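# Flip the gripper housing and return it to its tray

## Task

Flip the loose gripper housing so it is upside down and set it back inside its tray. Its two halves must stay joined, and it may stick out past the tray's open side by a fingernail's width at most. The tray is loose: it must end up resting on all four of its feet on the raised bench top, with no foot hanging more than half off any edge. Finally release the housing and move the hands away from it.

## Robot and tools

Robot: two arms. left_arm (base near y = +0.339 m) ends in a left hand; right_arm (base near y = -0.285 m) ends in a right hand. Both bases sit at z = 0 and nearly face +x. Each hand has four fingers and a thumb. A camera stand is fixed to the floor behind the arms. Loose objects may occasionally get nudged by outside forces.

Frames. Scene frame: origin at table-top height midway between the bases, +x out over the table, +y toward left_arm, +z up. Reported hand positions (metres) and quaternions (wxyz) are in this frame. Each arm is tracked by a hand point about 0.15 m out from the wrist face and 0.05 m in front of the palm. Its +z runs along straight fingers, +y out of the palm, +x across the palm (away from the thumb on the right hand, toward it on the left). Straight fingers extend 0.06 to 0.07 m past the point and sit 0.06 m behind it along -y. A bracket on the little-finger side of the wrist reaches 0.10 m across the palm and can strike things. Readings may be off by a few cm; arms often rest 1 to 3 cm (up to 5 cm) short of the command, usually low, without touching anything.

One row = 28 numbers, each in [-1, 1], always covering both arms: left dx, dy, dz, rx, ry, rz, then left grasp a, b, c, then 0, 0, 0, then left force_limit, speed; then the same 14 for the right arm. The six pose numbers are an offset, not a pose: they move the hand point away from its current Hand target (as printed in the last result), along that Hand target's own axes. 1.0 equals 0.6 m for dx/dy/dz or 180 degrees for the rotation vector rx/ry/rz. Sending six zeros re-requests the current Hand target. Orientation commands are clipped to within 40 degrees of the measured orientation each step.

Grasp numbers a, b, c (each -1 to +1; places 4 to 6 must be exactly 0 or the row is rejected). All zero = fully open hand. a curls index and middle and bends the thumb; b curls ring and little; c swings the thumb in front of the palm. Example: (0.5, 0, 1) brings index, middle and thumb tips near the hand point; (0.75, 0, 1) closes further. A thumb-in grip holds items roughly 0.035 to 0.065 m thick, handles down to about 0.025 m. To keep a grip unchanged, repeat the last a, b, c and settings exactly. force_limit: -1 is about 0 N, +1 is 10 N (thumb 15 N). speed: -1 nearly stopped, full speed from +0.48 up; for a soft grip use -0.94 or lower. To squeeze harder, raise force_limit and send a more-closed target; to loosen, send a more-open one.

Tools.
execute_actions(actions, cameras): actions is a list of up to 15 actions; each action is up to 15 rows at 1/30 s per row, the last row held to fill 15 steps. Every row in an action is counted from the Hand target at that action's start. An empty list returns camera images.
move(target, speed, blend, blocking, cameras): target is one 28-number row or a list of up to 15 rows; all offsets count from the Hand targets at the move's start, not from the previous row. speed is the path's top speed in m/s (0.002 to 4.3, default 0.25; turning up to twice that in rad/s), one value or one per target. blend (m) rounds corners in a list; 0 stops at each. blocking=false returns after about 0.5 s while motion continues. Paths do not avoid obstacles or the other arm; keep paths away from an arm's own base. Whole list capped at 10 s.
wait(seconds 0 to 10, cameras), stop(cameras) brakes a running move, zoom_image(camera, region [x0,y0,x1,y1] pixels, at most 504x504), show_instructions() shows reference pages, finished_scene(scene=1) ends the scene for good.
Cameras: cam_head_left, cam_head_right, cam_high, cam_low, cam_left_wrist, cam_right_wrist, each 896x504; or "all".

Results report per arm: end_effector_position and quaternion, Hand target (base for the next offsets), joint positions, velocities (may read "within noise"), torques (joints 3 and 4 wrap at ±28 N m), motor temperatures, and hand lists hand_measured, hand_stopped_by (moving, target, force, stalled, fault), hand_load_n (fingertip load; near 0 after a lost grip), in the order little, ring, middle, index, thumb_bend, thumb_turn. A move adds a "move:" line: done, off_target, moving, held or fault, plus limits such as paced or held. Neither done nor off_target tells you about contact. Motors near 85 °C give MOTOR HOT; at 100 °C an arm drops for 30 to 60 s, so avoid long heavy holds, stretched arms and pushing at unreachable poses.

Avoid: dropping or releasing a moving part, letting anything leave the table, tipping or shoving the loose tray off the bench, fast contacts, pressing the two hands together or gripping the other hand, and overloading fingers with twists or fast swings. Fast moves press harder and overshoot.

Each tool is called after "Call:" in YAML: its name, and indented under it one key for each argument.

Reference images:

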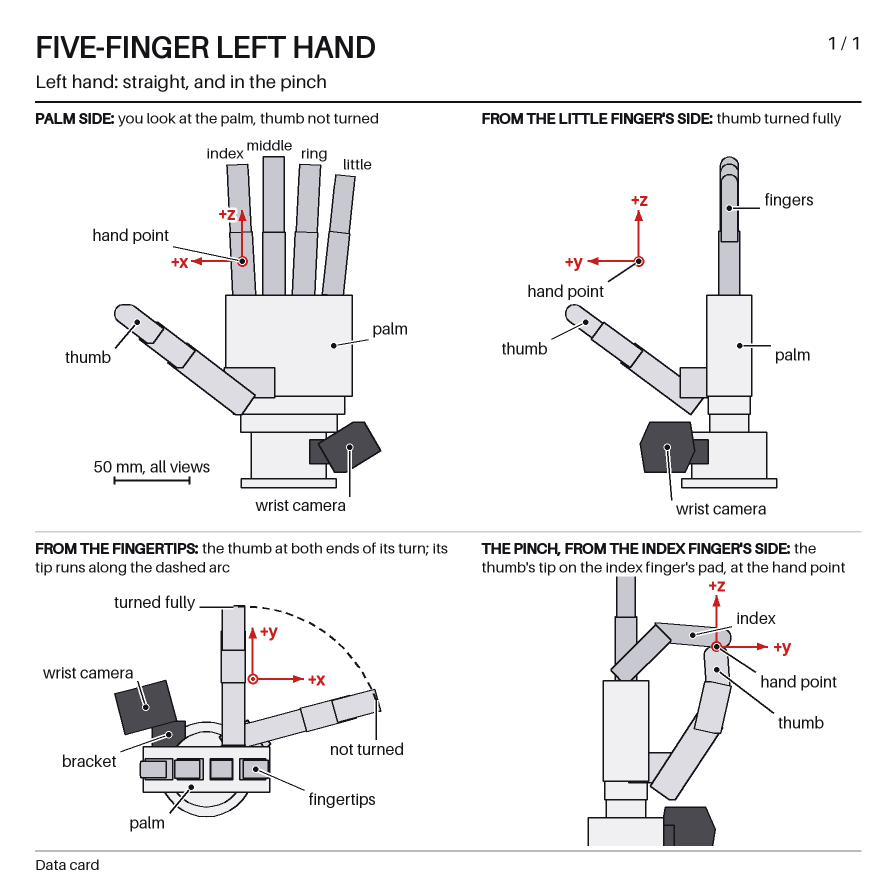

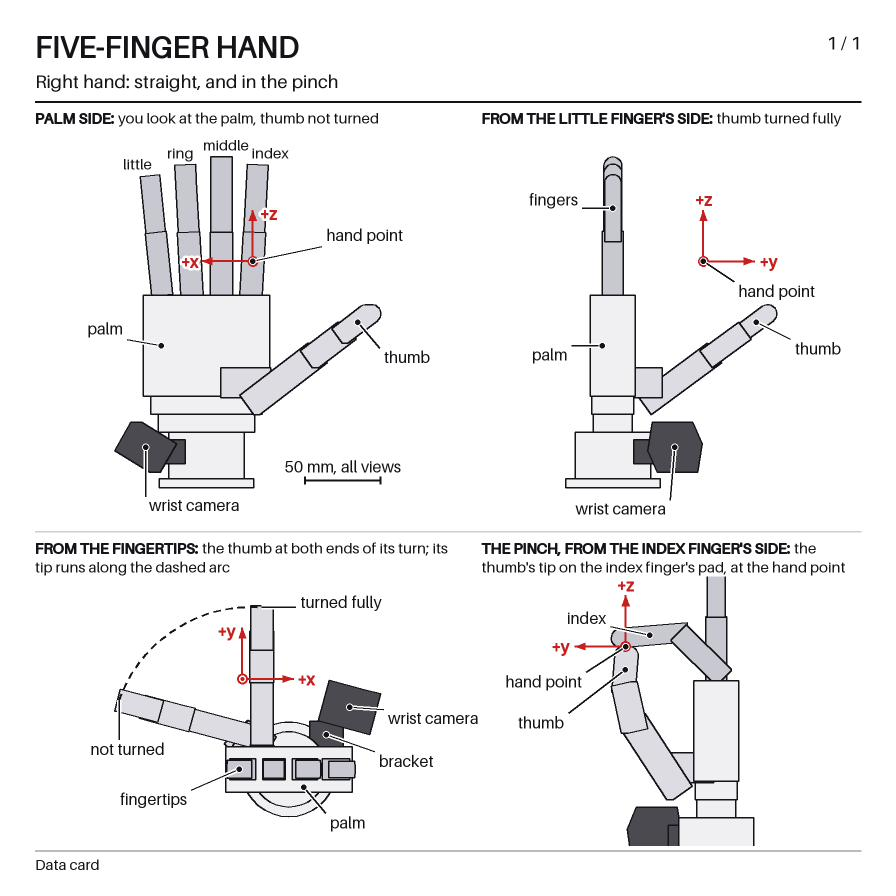

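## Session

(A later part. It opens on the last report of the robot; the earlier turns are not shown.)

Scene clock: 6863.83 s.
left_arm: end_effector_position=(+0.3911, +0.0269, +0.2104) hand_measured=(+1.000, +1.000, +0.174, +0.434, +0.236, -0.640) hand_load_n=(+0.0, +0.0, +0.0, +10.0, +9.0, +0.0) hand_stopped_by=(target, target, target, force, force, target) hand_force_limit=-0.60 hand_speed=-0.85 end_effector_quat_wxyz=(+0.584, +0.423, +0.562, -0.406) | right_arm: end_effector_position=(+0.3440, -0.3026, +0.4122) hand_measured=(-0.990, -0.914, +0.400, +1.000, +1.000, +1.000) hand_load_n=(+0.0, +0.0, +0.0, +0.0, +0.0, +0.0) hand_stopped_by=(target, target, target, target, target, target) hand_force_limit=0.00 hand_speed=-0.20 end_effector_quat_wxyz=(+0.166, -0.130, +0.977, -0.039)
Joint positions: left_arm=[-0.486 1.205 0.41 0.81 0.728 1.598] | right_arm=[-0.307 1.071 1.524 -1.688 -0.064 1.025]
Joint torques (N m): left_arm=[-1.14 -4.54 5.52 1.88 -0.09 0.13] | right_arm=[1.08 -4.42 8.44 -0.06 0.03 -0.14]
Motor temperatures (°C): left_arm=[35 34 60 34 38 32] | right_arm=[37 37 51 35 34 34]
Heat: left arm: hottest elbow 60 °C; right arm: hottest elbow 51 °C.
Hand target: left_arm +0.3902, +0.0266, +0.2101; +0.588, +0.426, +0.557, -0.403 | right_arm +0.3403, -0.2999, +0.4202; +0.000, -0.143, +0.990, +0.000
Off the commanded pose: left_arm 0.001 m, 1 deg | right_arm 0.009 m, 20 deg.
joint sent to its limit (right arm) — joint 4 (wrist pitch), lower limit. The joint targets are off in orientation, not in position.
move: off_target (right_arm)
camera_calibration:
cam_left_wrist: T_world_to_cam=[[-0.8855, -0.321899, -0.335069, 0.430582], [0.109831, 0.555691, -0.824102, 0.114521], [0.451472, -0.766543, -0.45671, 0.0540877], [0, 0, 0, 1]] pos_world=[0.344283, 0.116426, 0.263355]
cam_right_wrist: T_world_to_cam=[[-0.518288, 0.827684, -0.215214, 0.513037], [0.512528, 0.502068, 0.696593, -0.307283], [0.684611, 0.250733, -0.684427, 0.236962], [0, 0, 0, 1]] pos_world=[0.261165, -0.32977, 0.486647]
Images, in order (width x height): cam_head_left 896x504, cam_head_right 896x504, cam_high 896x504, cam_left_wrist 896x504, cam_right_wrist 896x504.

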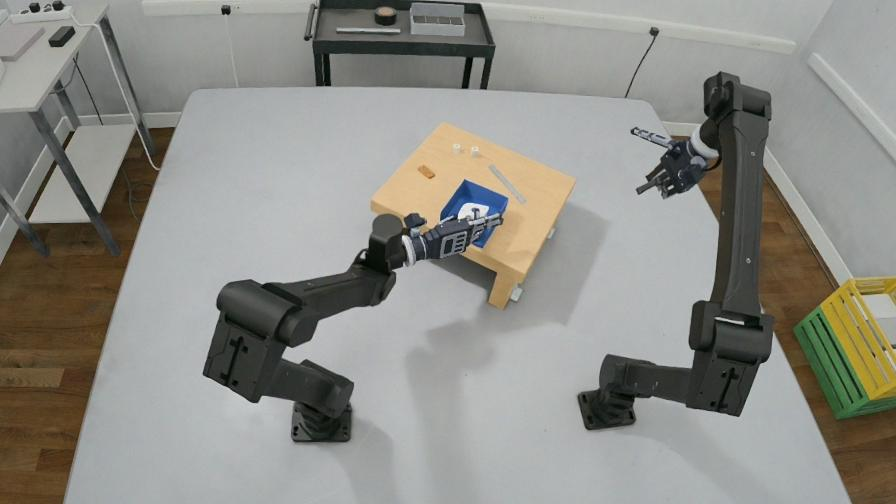

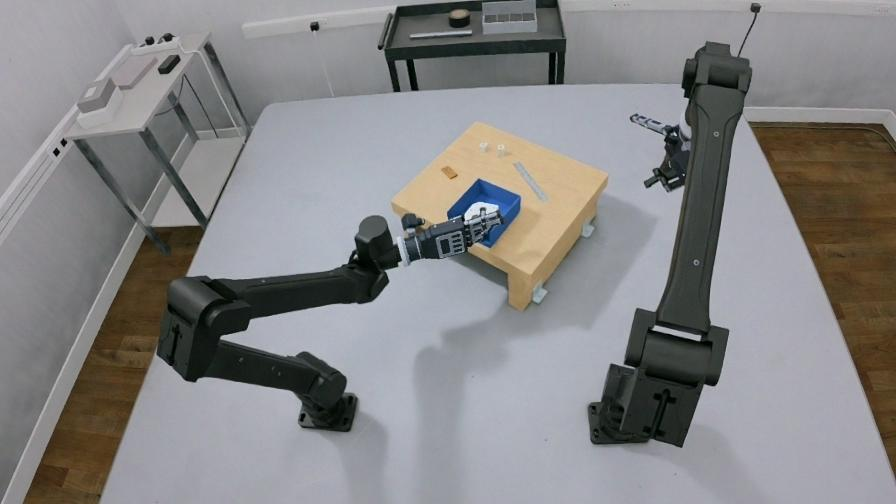

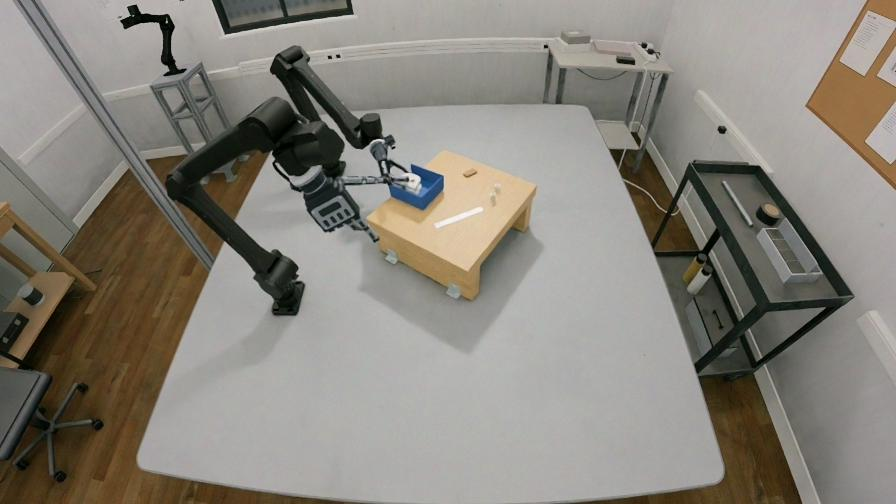

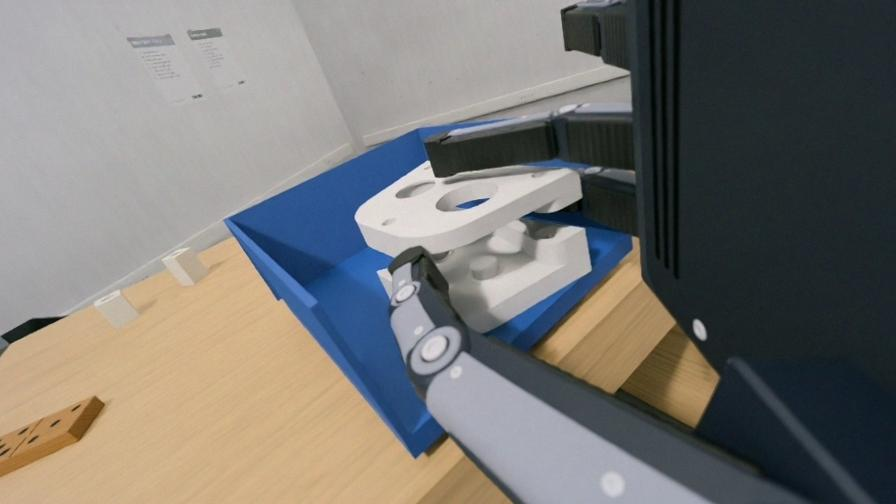

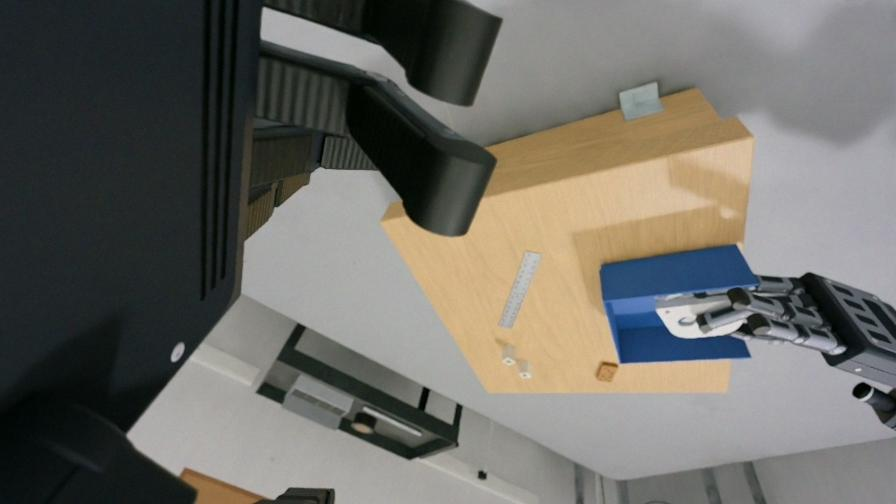

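Call:
move:
  target: [0.0176,-0.0009,-0.0003,0,0,0, 0.6,-1,0.82,0,0,0,-0.6,-0.85, 0,0,0,0,0,0, 0.1,1,-1,0,0,0,0.0,-0.2]
  speed: 0.02
  cameras: ["cam_left_wrist","cam_head_left","cam_head_right","cam_high","cam_right_wrist"]

Call:
zoom_image:
  camera: "cam_left_wrist"
  region: [340, 150, 600, 340]

Call:
zoom_image:
  camera: "cam_high"
  region: [393, 172, 425, 200]

Call:
zoom_image:
  camera: "cam_right_wrist"
  region: [630, 270, 770, 360]

Scene clock: 6903.57 s.
left_arm: end_effector_position=(+0.3914, +0.0268, +0.2018) hand_measured=(+1.000, +1.000, +0.174, +0.434, +0.236, -0.640) hand_load_n=(+0.0, +0.0, +0.0, +10.0, +9.0, +0.0) hand_stopped_by=(target, target, target, force, force, target) hand_force_limit=-0.60 hand_speed=-0.85 end_effector_quat_wxyz=(+0.585, +0.423, +0.560, -0.406) | right_arm: end_effector_position=(+0.3440, -0.3026, +0.4122) hand_measured=(-0.990, -0.914, +0.400, +1.000, +1.000, +1.000) hand_load_n=(+0.0, +0.0, +0.0, +0.0, +0.0, +0.0) hand_stopped_by=(target, target, target, target, target, target) hand_force_limit=0.00 hand_speed=-0.20 end_effector_quat_wxyz=(+0.166, -0.130, +0.977, -0.039)
Joint positions: left_arm=[-0.486 1.239 0.399 0.86 0.728 1.598] | right_arm=[-0.307 1.071 1.524 -1.688 -0.064 1.025]
Joint torques (N m): left_arm=[-1.03 -4.37 5.18 1.89 -0.09 0.13] | right_arm=[1.08 -4.42 8.44 -0.06 0.03 -0.14]
Motor temperatures (°C): left_arm=[35 34 56 34 38 32] | right_arm=[37 37 51 35 34 34]
Heat: left arm: hottest elbow 56 °C; right arm: hottest elbow 51 °C.
Hand target: left_arm +0.3902, +0.0266, +0.1995; +0.588, +0.426, +0.557, -0.403 | right_arm +0.3403, -0.2999, +0.4202; +0.000, -0.143, +0.990, +0.000
Off the commanded pose: left_arm 0.003 m, 1 deg | right_arm 0.009 m, 20 deg.
joint sent to its limit (right arm) — joint 4 (wrist pitch), lower limit. The joint targets are off in orientation, not in position.
move: off_target (right_arm)
camera_calibration:
cam_left_wrist: T_world_to_cam=[[-0.88416, -0.322572, -0.337947, 0.427973], [0.113115, 0.554038, -0.824771, 0.106386], [0.453283, -0.767456, -0.453371, 0.048493], [0, 0, 0, 1]] pos_world=[0.344382, 0.116326, 0.254362]
cam_right_wrist: T_world_to_cam=[[-0.518288, 0.827684, -0.215214, 0.513037], [0.512528, 0.502068, 0.696593, -0.307283], [0.684611, 0.250733, -0.684427, 0.236962], [0, 0, 0, 1]] pos_world=[0.261165, -0.32977, 0.486647]
Images, in order (width x height): cam_head_left 896x504, cam_head_right 896x504, cam_high 896x504, cam_left_wrist 896x504, cam_right_wrist 896x504.

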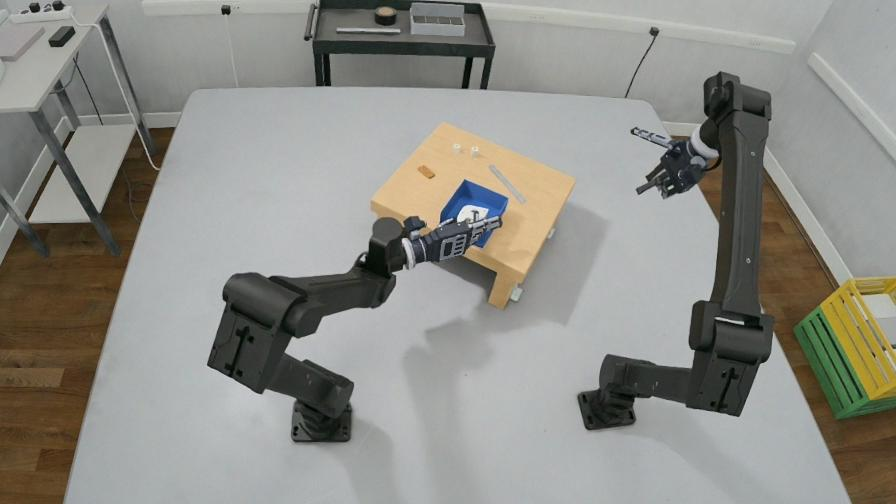

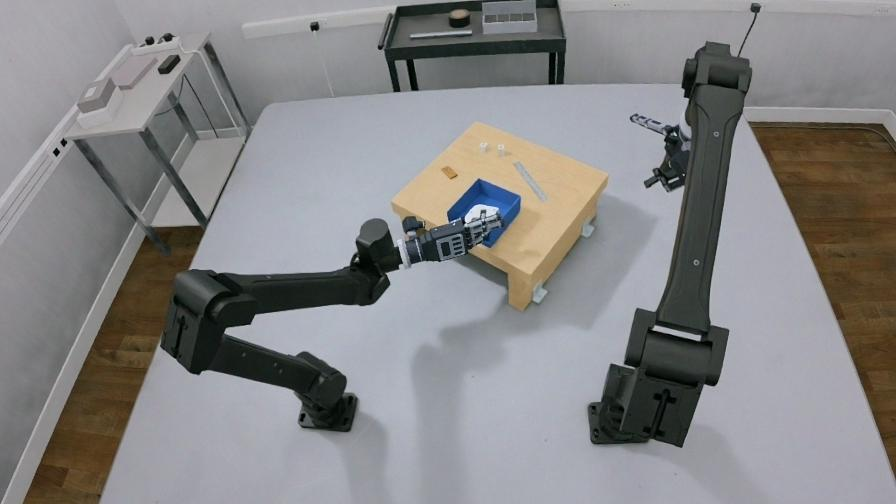

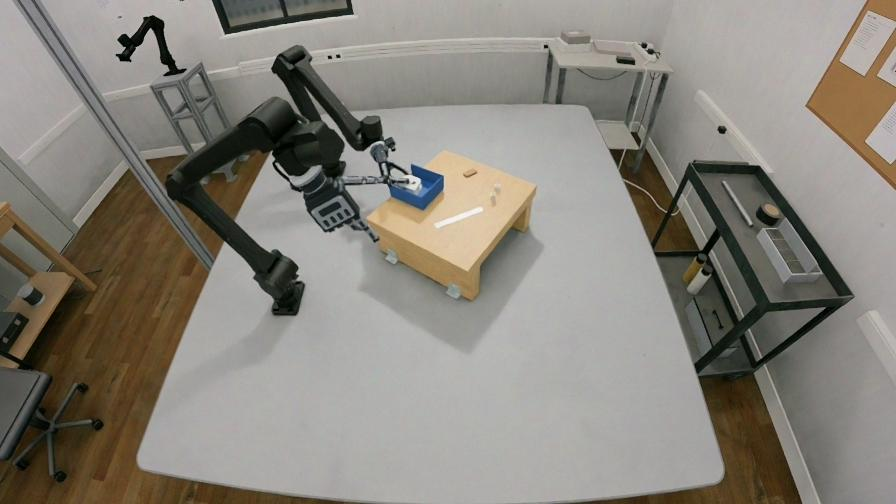

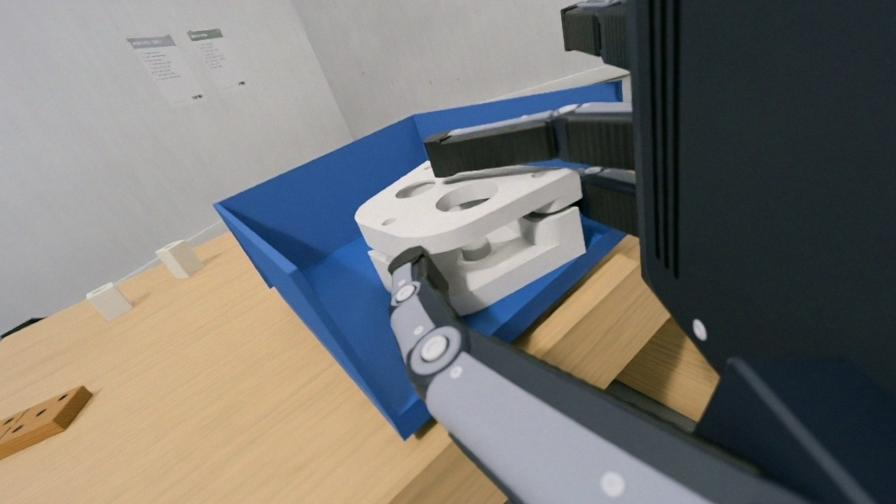

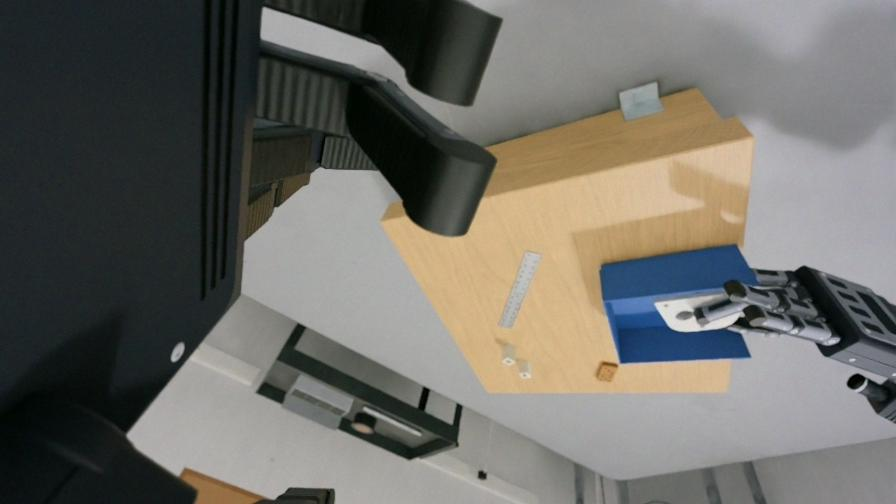

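Scaled by 1.938 from the camera's 896x504 image, which has a finer 1280x720 frame.

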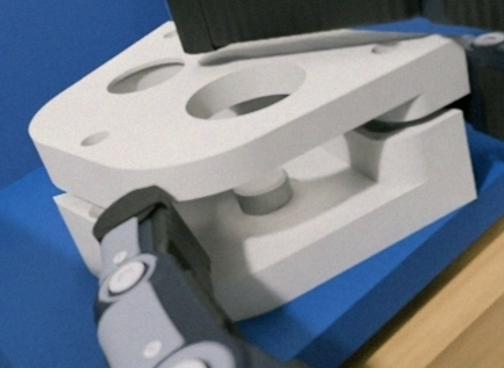

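Scaled by 15.750 from the camera's 896x504 image, which has a finer 1280x720 frame.

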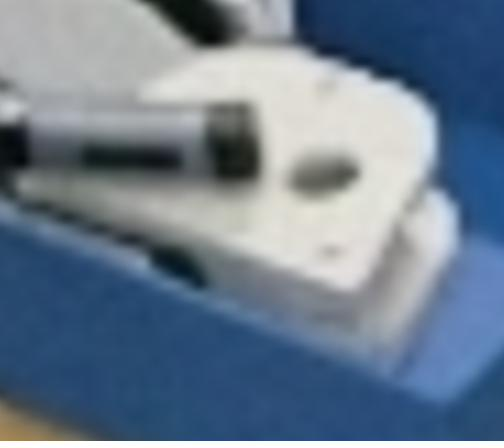

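Scaled by 3.600 from the camera's 896x504 image, which has a finer 1280x720 frame.

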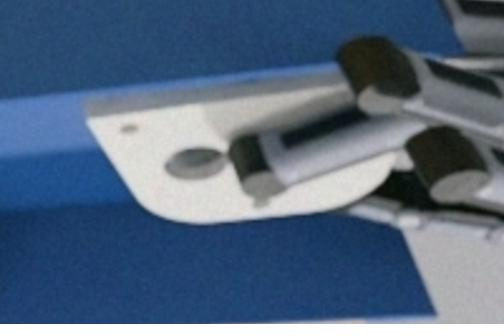

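Call:
zoom_image:
  camera: "cam_left_wrist"
  region: [500, 155, 600, 235]

Call:
zoom_image:
  camera: "cam_left_wrist"
  region: [345, 200, 445, 280]

Scaled by 5.040 from the camera's 896x504 image, which has a finer 1280x720 frame.

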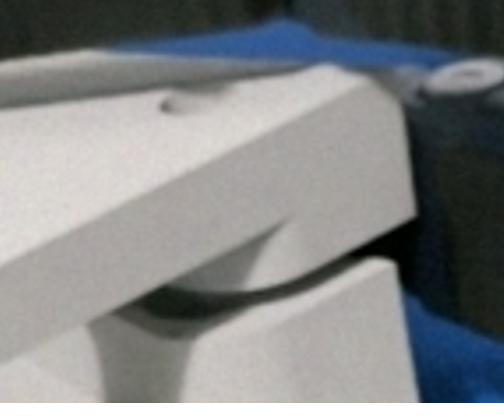

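Scaled by 5.040 from the camera's 896x504 image, which has a finer 1280x720 frame.

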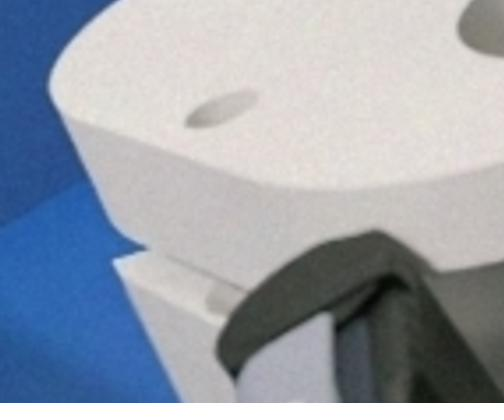

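Call:
move:
  target: [0.0058,0,0,0,0,0, 0.6,-1,0.82,0,0,0,-0.6,-0.85, 0,0,0,0,0,0, 0.1,1,-1,0,0,0,0.0,-0.2]
  speed: 0.02
  cameras: ["cam_left_wrist","cam_head_left","cam_head_right"]

Call:
zoom_image:
  camera: "cam_left_wrist"
  region: [340, 150, 600, 340]

Call:
zoom_image:
  camera: "cam_left_wrist"
  region: [500, 155, 600, 235]

Call:
zoom_image:
  camera: "cam_head_left"
  region: [450, 195, 510, 240]

Call:
zoom_image:
  camera: "cam_head_right"
  region: [455, 195, 515, 240]

Scene clock: 6987.43 s.
left_arm: end_effector_position=(+0.3925, +0.0262, +0.2015) hand_measured=(+1.000, +1.000, +0.174, +0.434, +0.236, -0.640) hand_load_n=(+0.0, +0.0, +0.0, +10.0, +9.0, -0.5) hand_stopped_by=(target, target, target, force, force, target) hand_force_limit=-0.60 hand_speed=-0.85 end_effector_quat_wxyz=(+0.588, +0.423, +0.558, -0.406) | right_arm: end_effector_position=(+0.3440, -0.3026, +0.4122) hand_measured=(-0.990, -0.914, +0.400, +1.000, +1.000, +1.000) hand_load_n=(+0.0, +0.0, +0.0, +0.0, +0.0, +0.0) hand_stopped_by=(target, target, target, target, target, target) hand_force_limit=0.00 hand_speed=-0.20 end_effector_quat_wxyz=(+0.166, -0.130, +0.977, -0.039)
Joint positions: left_arm=[-0.486 1.25 0.399 0.878 0.728 1.598] | right_arm=[-0.307 1.071 1.524 -1.688 -0.064 1.025]
Joint torques (N m): left_arm=[-0.97 -4.37 4.9 1.87 -0.08 0.14] | right_arm=[1.08 -4.48 8.43 -0.06 0.03 -0.14]
Heat: left arm: hottest elbow 52 °C; right arm: hottest elbow 51 °C.
Hand target: left_arm +0.3904, +0.0266, +0.1960; +0.588, +0.426, +0.557, -0.403 | right_arm +0.3403, -0.2999, +0.4202; +0.000, -0.143, +0.990, +0.000
Off the commanded pose: left_arm 0.006 m, 1 deg | right_arm 0.009 m, 20 deg.
joint sent to its limit (right arm) — joint 4 (wrist pitch), lower limit. The joint targets are off in orientation, not in position.
move: off_target (right_arm)
camera_calibration:
cam_left_wrist: T_world_to_cam=[[-0.882125, -0.323804, -0.342063, 0.428611], [0.117969, 0.551194, -0.825995, 0.104677], [0.456004, -0.768984, -0.448023, 0.0453051], [0, 0, 0, 1]] pos_world=[0.345081, 0.115927, 0.253372]
Images, in order (width x height): cam_head_left 896x504, cam_head_right 896x504, cam_left_wrist 896x504.

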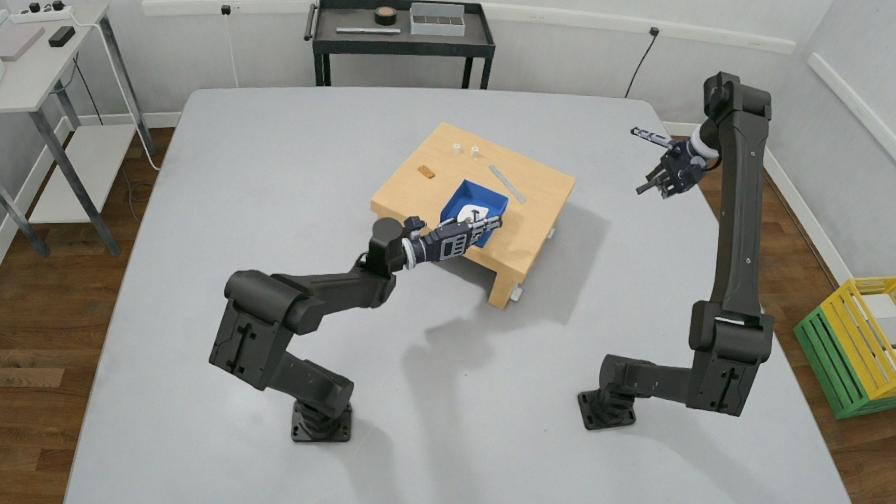

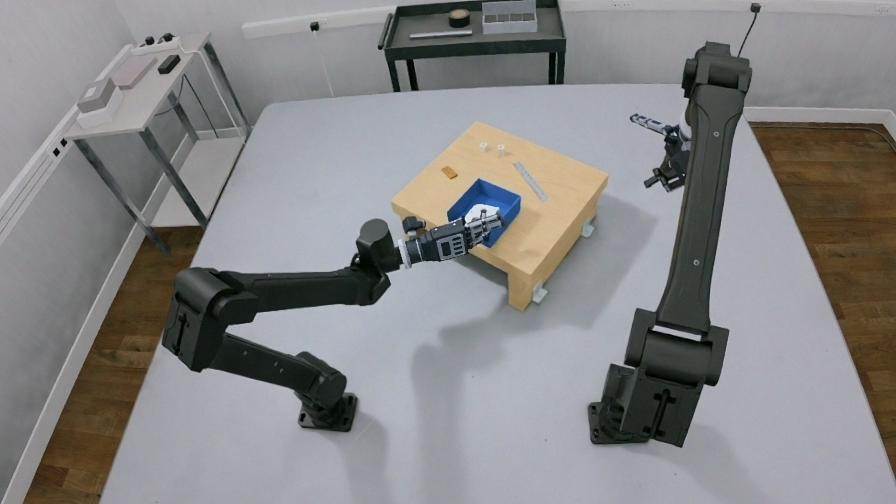

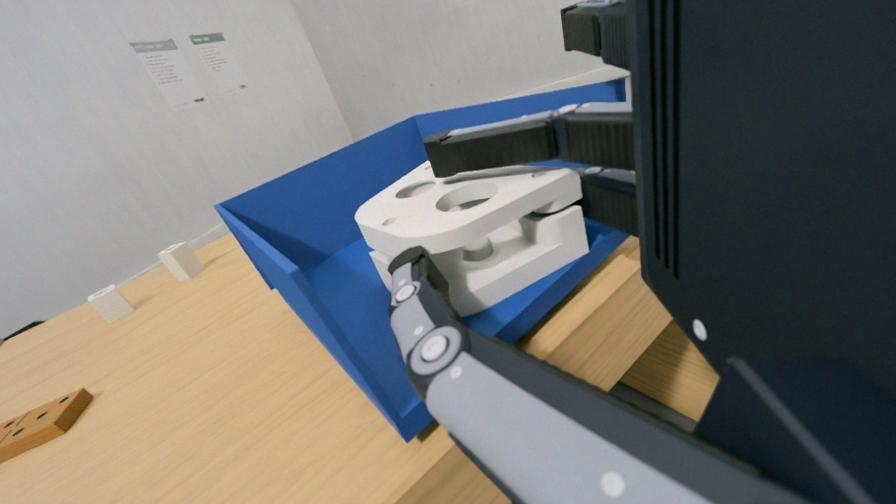

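Scaled by 1.938 from the camera's 896x504 image, which has a finer 1280x720 frame.

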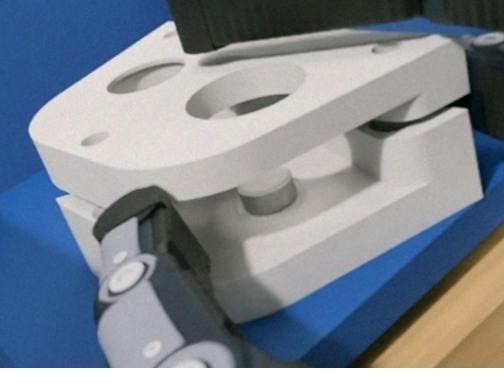

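Scaled by 5.040 from the camera's 896x504 image, which has a finer 1280x720 frame.

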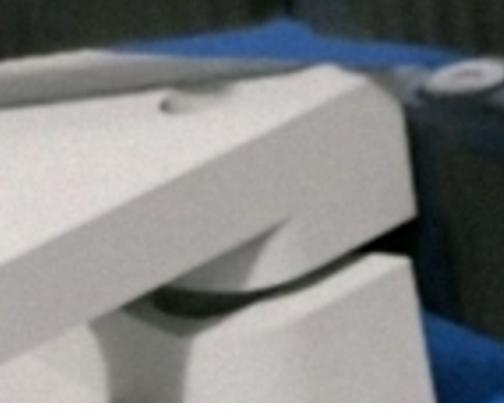

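Scaled by 8.400 from the camera's 896x504 image, which has a finer 1280x720 frame.

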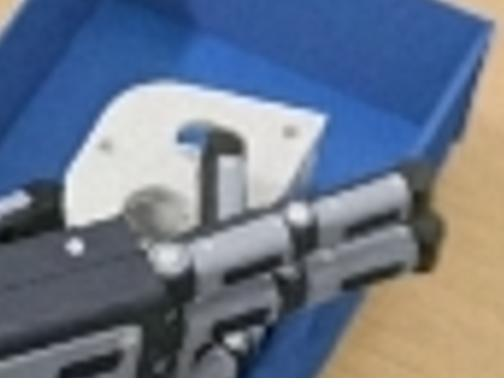

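Scaled by 8.400 from the camera's 896x504 image, which has a finer 1280x720 frame.

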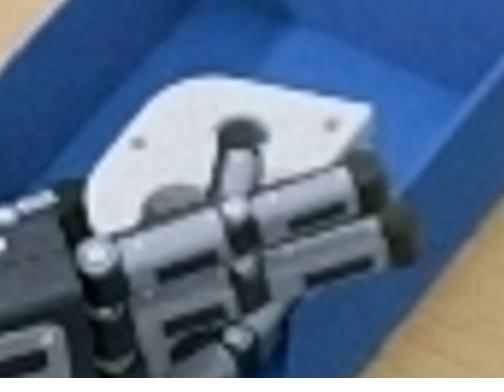

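Call:
move:
  target: [-0.0075,0,0,0,0,0, 0.6,-1,0.82,0,0,0,-0.6,-0.85, 0,0,0,0,0,0, 0.1,1,-1,0,0,0,0.0,-0.2]
  speed: 0.02

Scene clock: 7054.23 s.
left_arm: end_effector_position=(+0.3925, +0.0262, +0.2015) hand_measured=(+1.000, +1.000, +0.174, +0.434, +0.236, -0.640) hand_load_n=(+0.0, +0.0, +0.0, +10.0, +9.0, +0.0) hand_stopped_by=(target, target, target, force, force, target) hand_force_limit=-0.60 hand_speed=-0.85 end_effector_quat_wxyz=(+0.588, +0.423, +0.558, -0.406) | right_arm: end_effector_position=(+0.3440, -0.3026, +0.4122) hand_measured=(-0.990, -0.914, +0.400, +1.000, +1.000, +1.000) hand_load_n=(+0.0, +0.0, +0.0, +0.0, +0.0, +0.0) hand_stopped_by=(target, target, target, target, target, target) hand_force_limit=0.00 hand_speed=-0.20 end_effector_quat_wxyz=(+0.166, -0.130, +0.977, -0.039)
Joint positions: left_arm=[-0.486 1.25 0.399 0.878 0.728 1.598] | right_arm=[-0.307 1.071 1.524 -1.688 -0.064 1.025]
Joint torques (N m): left_arm=[-0.97 -5.6 5.2 1.11 -0.09 0.12] | right_arm=[1.14 -4.48 8.44 -0.06 0.03 -0.14]
Motor temperatures (°C): left_arm=[35 35 50 34 38 32] | right_arm=[37 37 51 35 34 34]
Heat: left arm: hottest elbow 50 °C; right arm: hottest elbow 51 °C.
Hand target: left_arm +0.3902, +0.0266, +0.2004; +0.588, +0.426, +0.557, -0.403 | right_arm +0.3403, -0.2999, +0.4202; +0.000, -0.143, +0.990, +0.000
Off the commanded pose: left_arm 0.003 m, 1 deg | right_arm 0.009 m, 20 deg.
joint sent to its limit (right arm) — joint 4 (wrist pitch), lower limit. The joint targets are off in orientation, not in position.
move: off_target (right_arm)

Call:
execute_actions:
  actions:
    - [[0,0,0,0,0,0, 0.484,0,0.82,0,0,0,-0.9,-0.9, 0,0,0,0,0,0, 0.1,1,-1,0,0,0,0.0,-0.2]]
  cameras: ["cam_left_wrist","cam_head_left","cam_head_right","cam_high"]

Call:
zoom_image:
  camera: "cam_left_wrist"
  region: [340, 150, 600, 340]

Scene clock: 7059.80 s.
left_arm: end_effector_position=(+0.3925, +0.0262, +0.2015) hand_measured=(+1.000, +0.928, +0.156, +0.434, +0.350, -0.640) hand_load_n=(+0.0, +0.0, +0.0, +0.0, +0.0, +0.5) hand_stopped_by=(target, target, target, force, target, target) hand_force_limit=-0.90 hand_speed=-0.90 end_effector_quat_wxyz=(+0.588, +0.423, +0.558, -0.406) | right_arm: end_effector_position=(+0.3440, -0.3026, +0.4122) hand_measured=(-0.990, -0.914, +0.400, +1.000, +1.000, +1.000) hand_load_n=(+0.0, +0.0, +0.0, +0.0, +0.0, -0.5) hand_stopped_by=(target, target, target, target, target, target) hand_force_limit=0.00 hand_speed=-0.20 end_effector_quat_wxyz=(+0.166, -0.130, +0.977, -0.039)
Joint positions: left_arm=[-0.486 1.25 0.399 0.878 0.728 1.598] | right_arm=[-0.307 1.071 1.524 -1.688 -0.064 1.025]
Joint torques (N m): left_arm=[-1.03 -5.54 5.2 1.14 -0.1 0.13] | right_arm=[1.08 -4.48 8.44 -0.06 0.03 -0.14]
Heat: left arm: hottest elbow 50 °C; right arm: hottest elbow 51 °C.
Hand target: left_arm +0.3902, +0.0266, +0.2004; +0.588, +0.426, +0.557, -0.403 | right_arm +0.3403, -0.2999, +0.4202; +0.000, -0.143, +0.990, +0.000
Off the commanded pose: left_arm 0.003 m, 1 deg | right_arm 0.009 m, 20 deg.
joint sent to its limit (right arm) — joint 4 (wrist pitch), lower limit. The joint targets are off in orientation, not in position.
Step readings (end_effector_position of left_arm | right_arm):
0: (+0.3925, +0.0262, +0.2015) | (+0.3440, -0.3026, +0.4122)
1: (+0.3925, +0.0262, +0.2015) | (+0.3440, -0.3026, +0.4122)
2: (+0.3925, +0.0262, +0.2015) | (+0.3440, -0.3026, +0.4122)
4: (+0.3925, +0.0262, +0.2015) | (+0.3440, -0.3026, +0.4122)
8: (+0.3925, +0.0262, +0.2015) | (+0.3440, -0.3026, +0.4122)
15: (+0.3925, +0.0262, +0.2015) | (+0.3440, -0.3026, +0.4122)
camera_calibration:
cam_left_wrist: T_world_to_cam=[[-0.882125, -0.323804, -0.342063, 0.428611], [0.117969, 0.551194, -0.825995, 0.104677], [0.456004, -0.768984, -0.448023, 0.0453051], [0, 0, 0, 1]] pos_world=[0.345081, 0.115927, 0.253372]
Images, in order (width x height): cam_head_left 896x504, cam_head_right 896x504, cam_high 896x504, cam_left_wrist 896x504.

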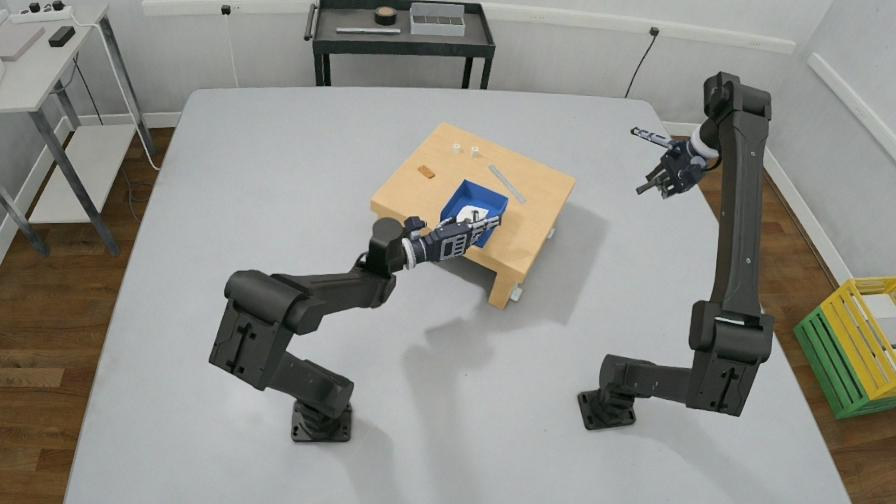

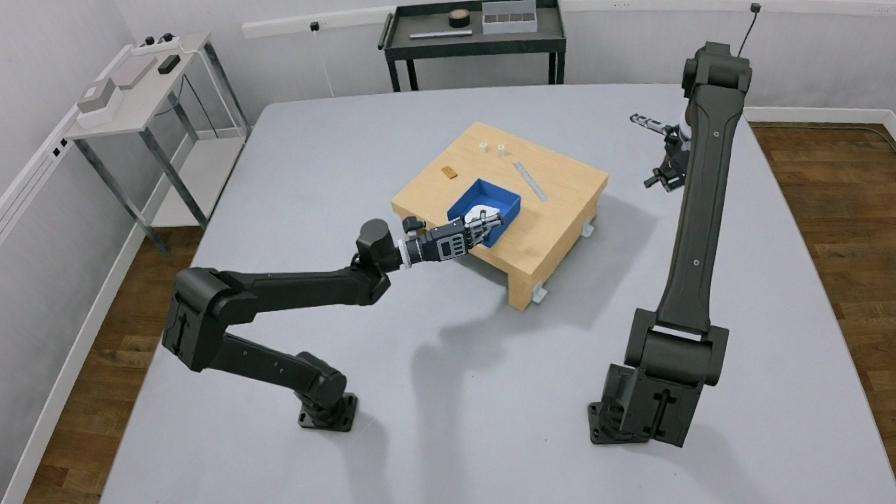

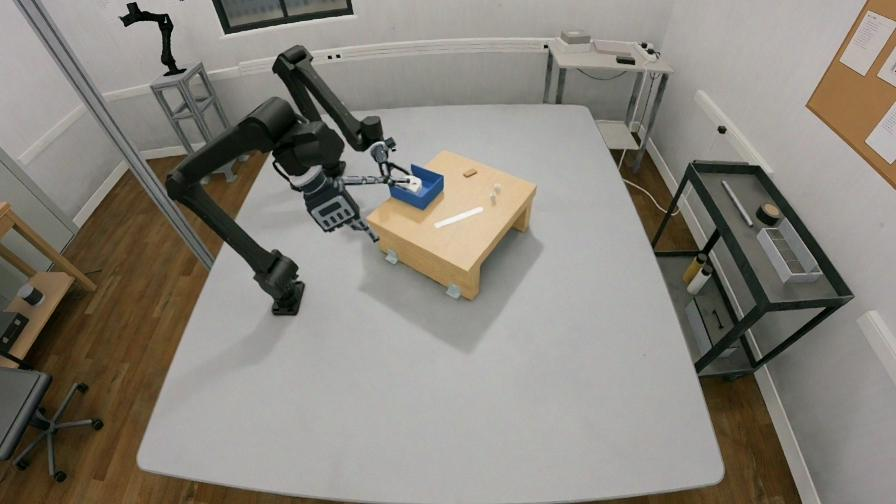

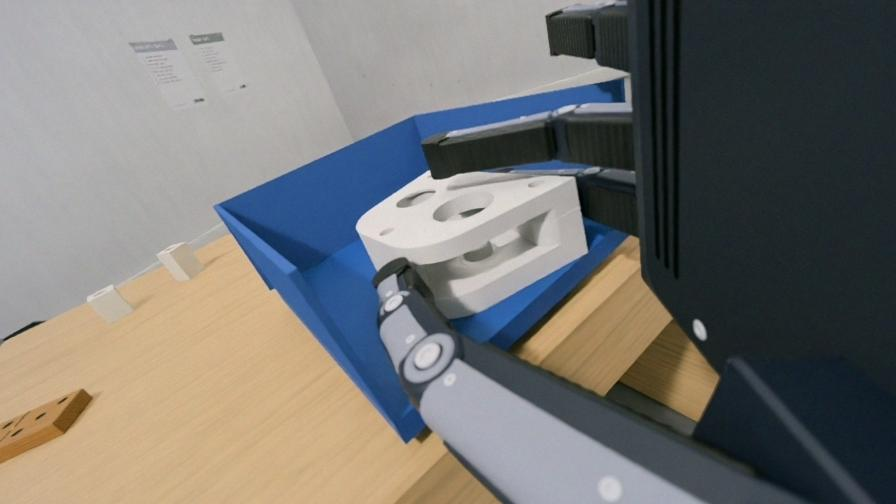

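Scaled by 1.938 from the camera's 896x504 image, which has a finer 1280x720 frame.

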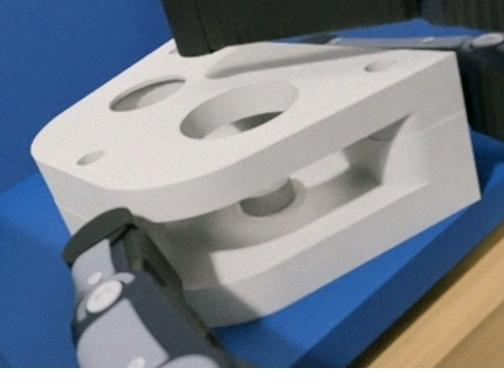

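Call:
zoom_image:
  camera: "cam_left_wrist"
  region: [500, 155, 600, 260]

Call:
zoom_image:
  camera: "cam_left_wrist"
  region: [345, 190, 465, 320]

Call:
zoom_image:
  camera: "cam_high"
  region: [393, 172, 425, 200]

Scaled by 4.800 from the camera's 896x504 image, which has a finer 1280x720 frame.

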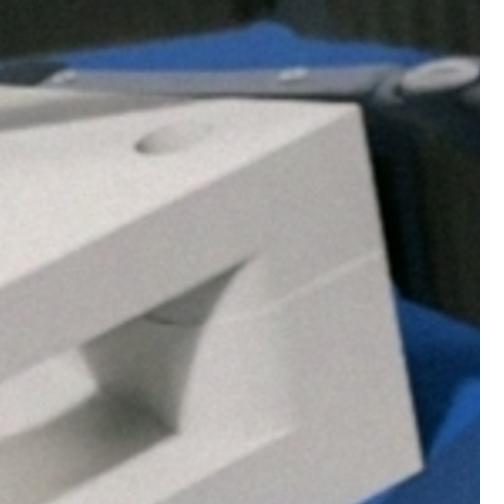

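Scaled by 3.877 from the camera's 896x504 image, which has a finer 1280x720 frame.

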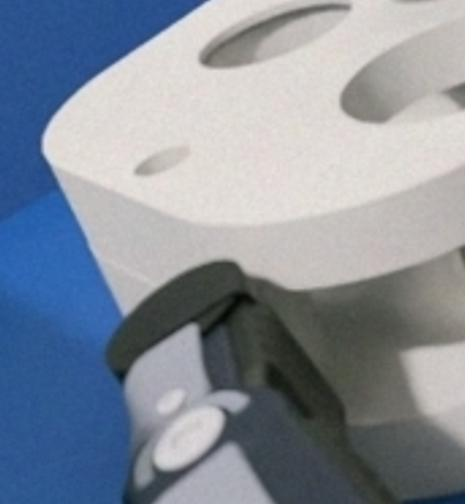

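Scaled by 15.750 from the camera's 896x504 image, which has a finer 1280x720 frame.

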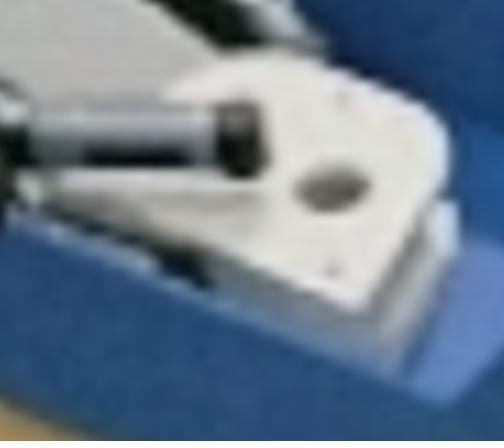

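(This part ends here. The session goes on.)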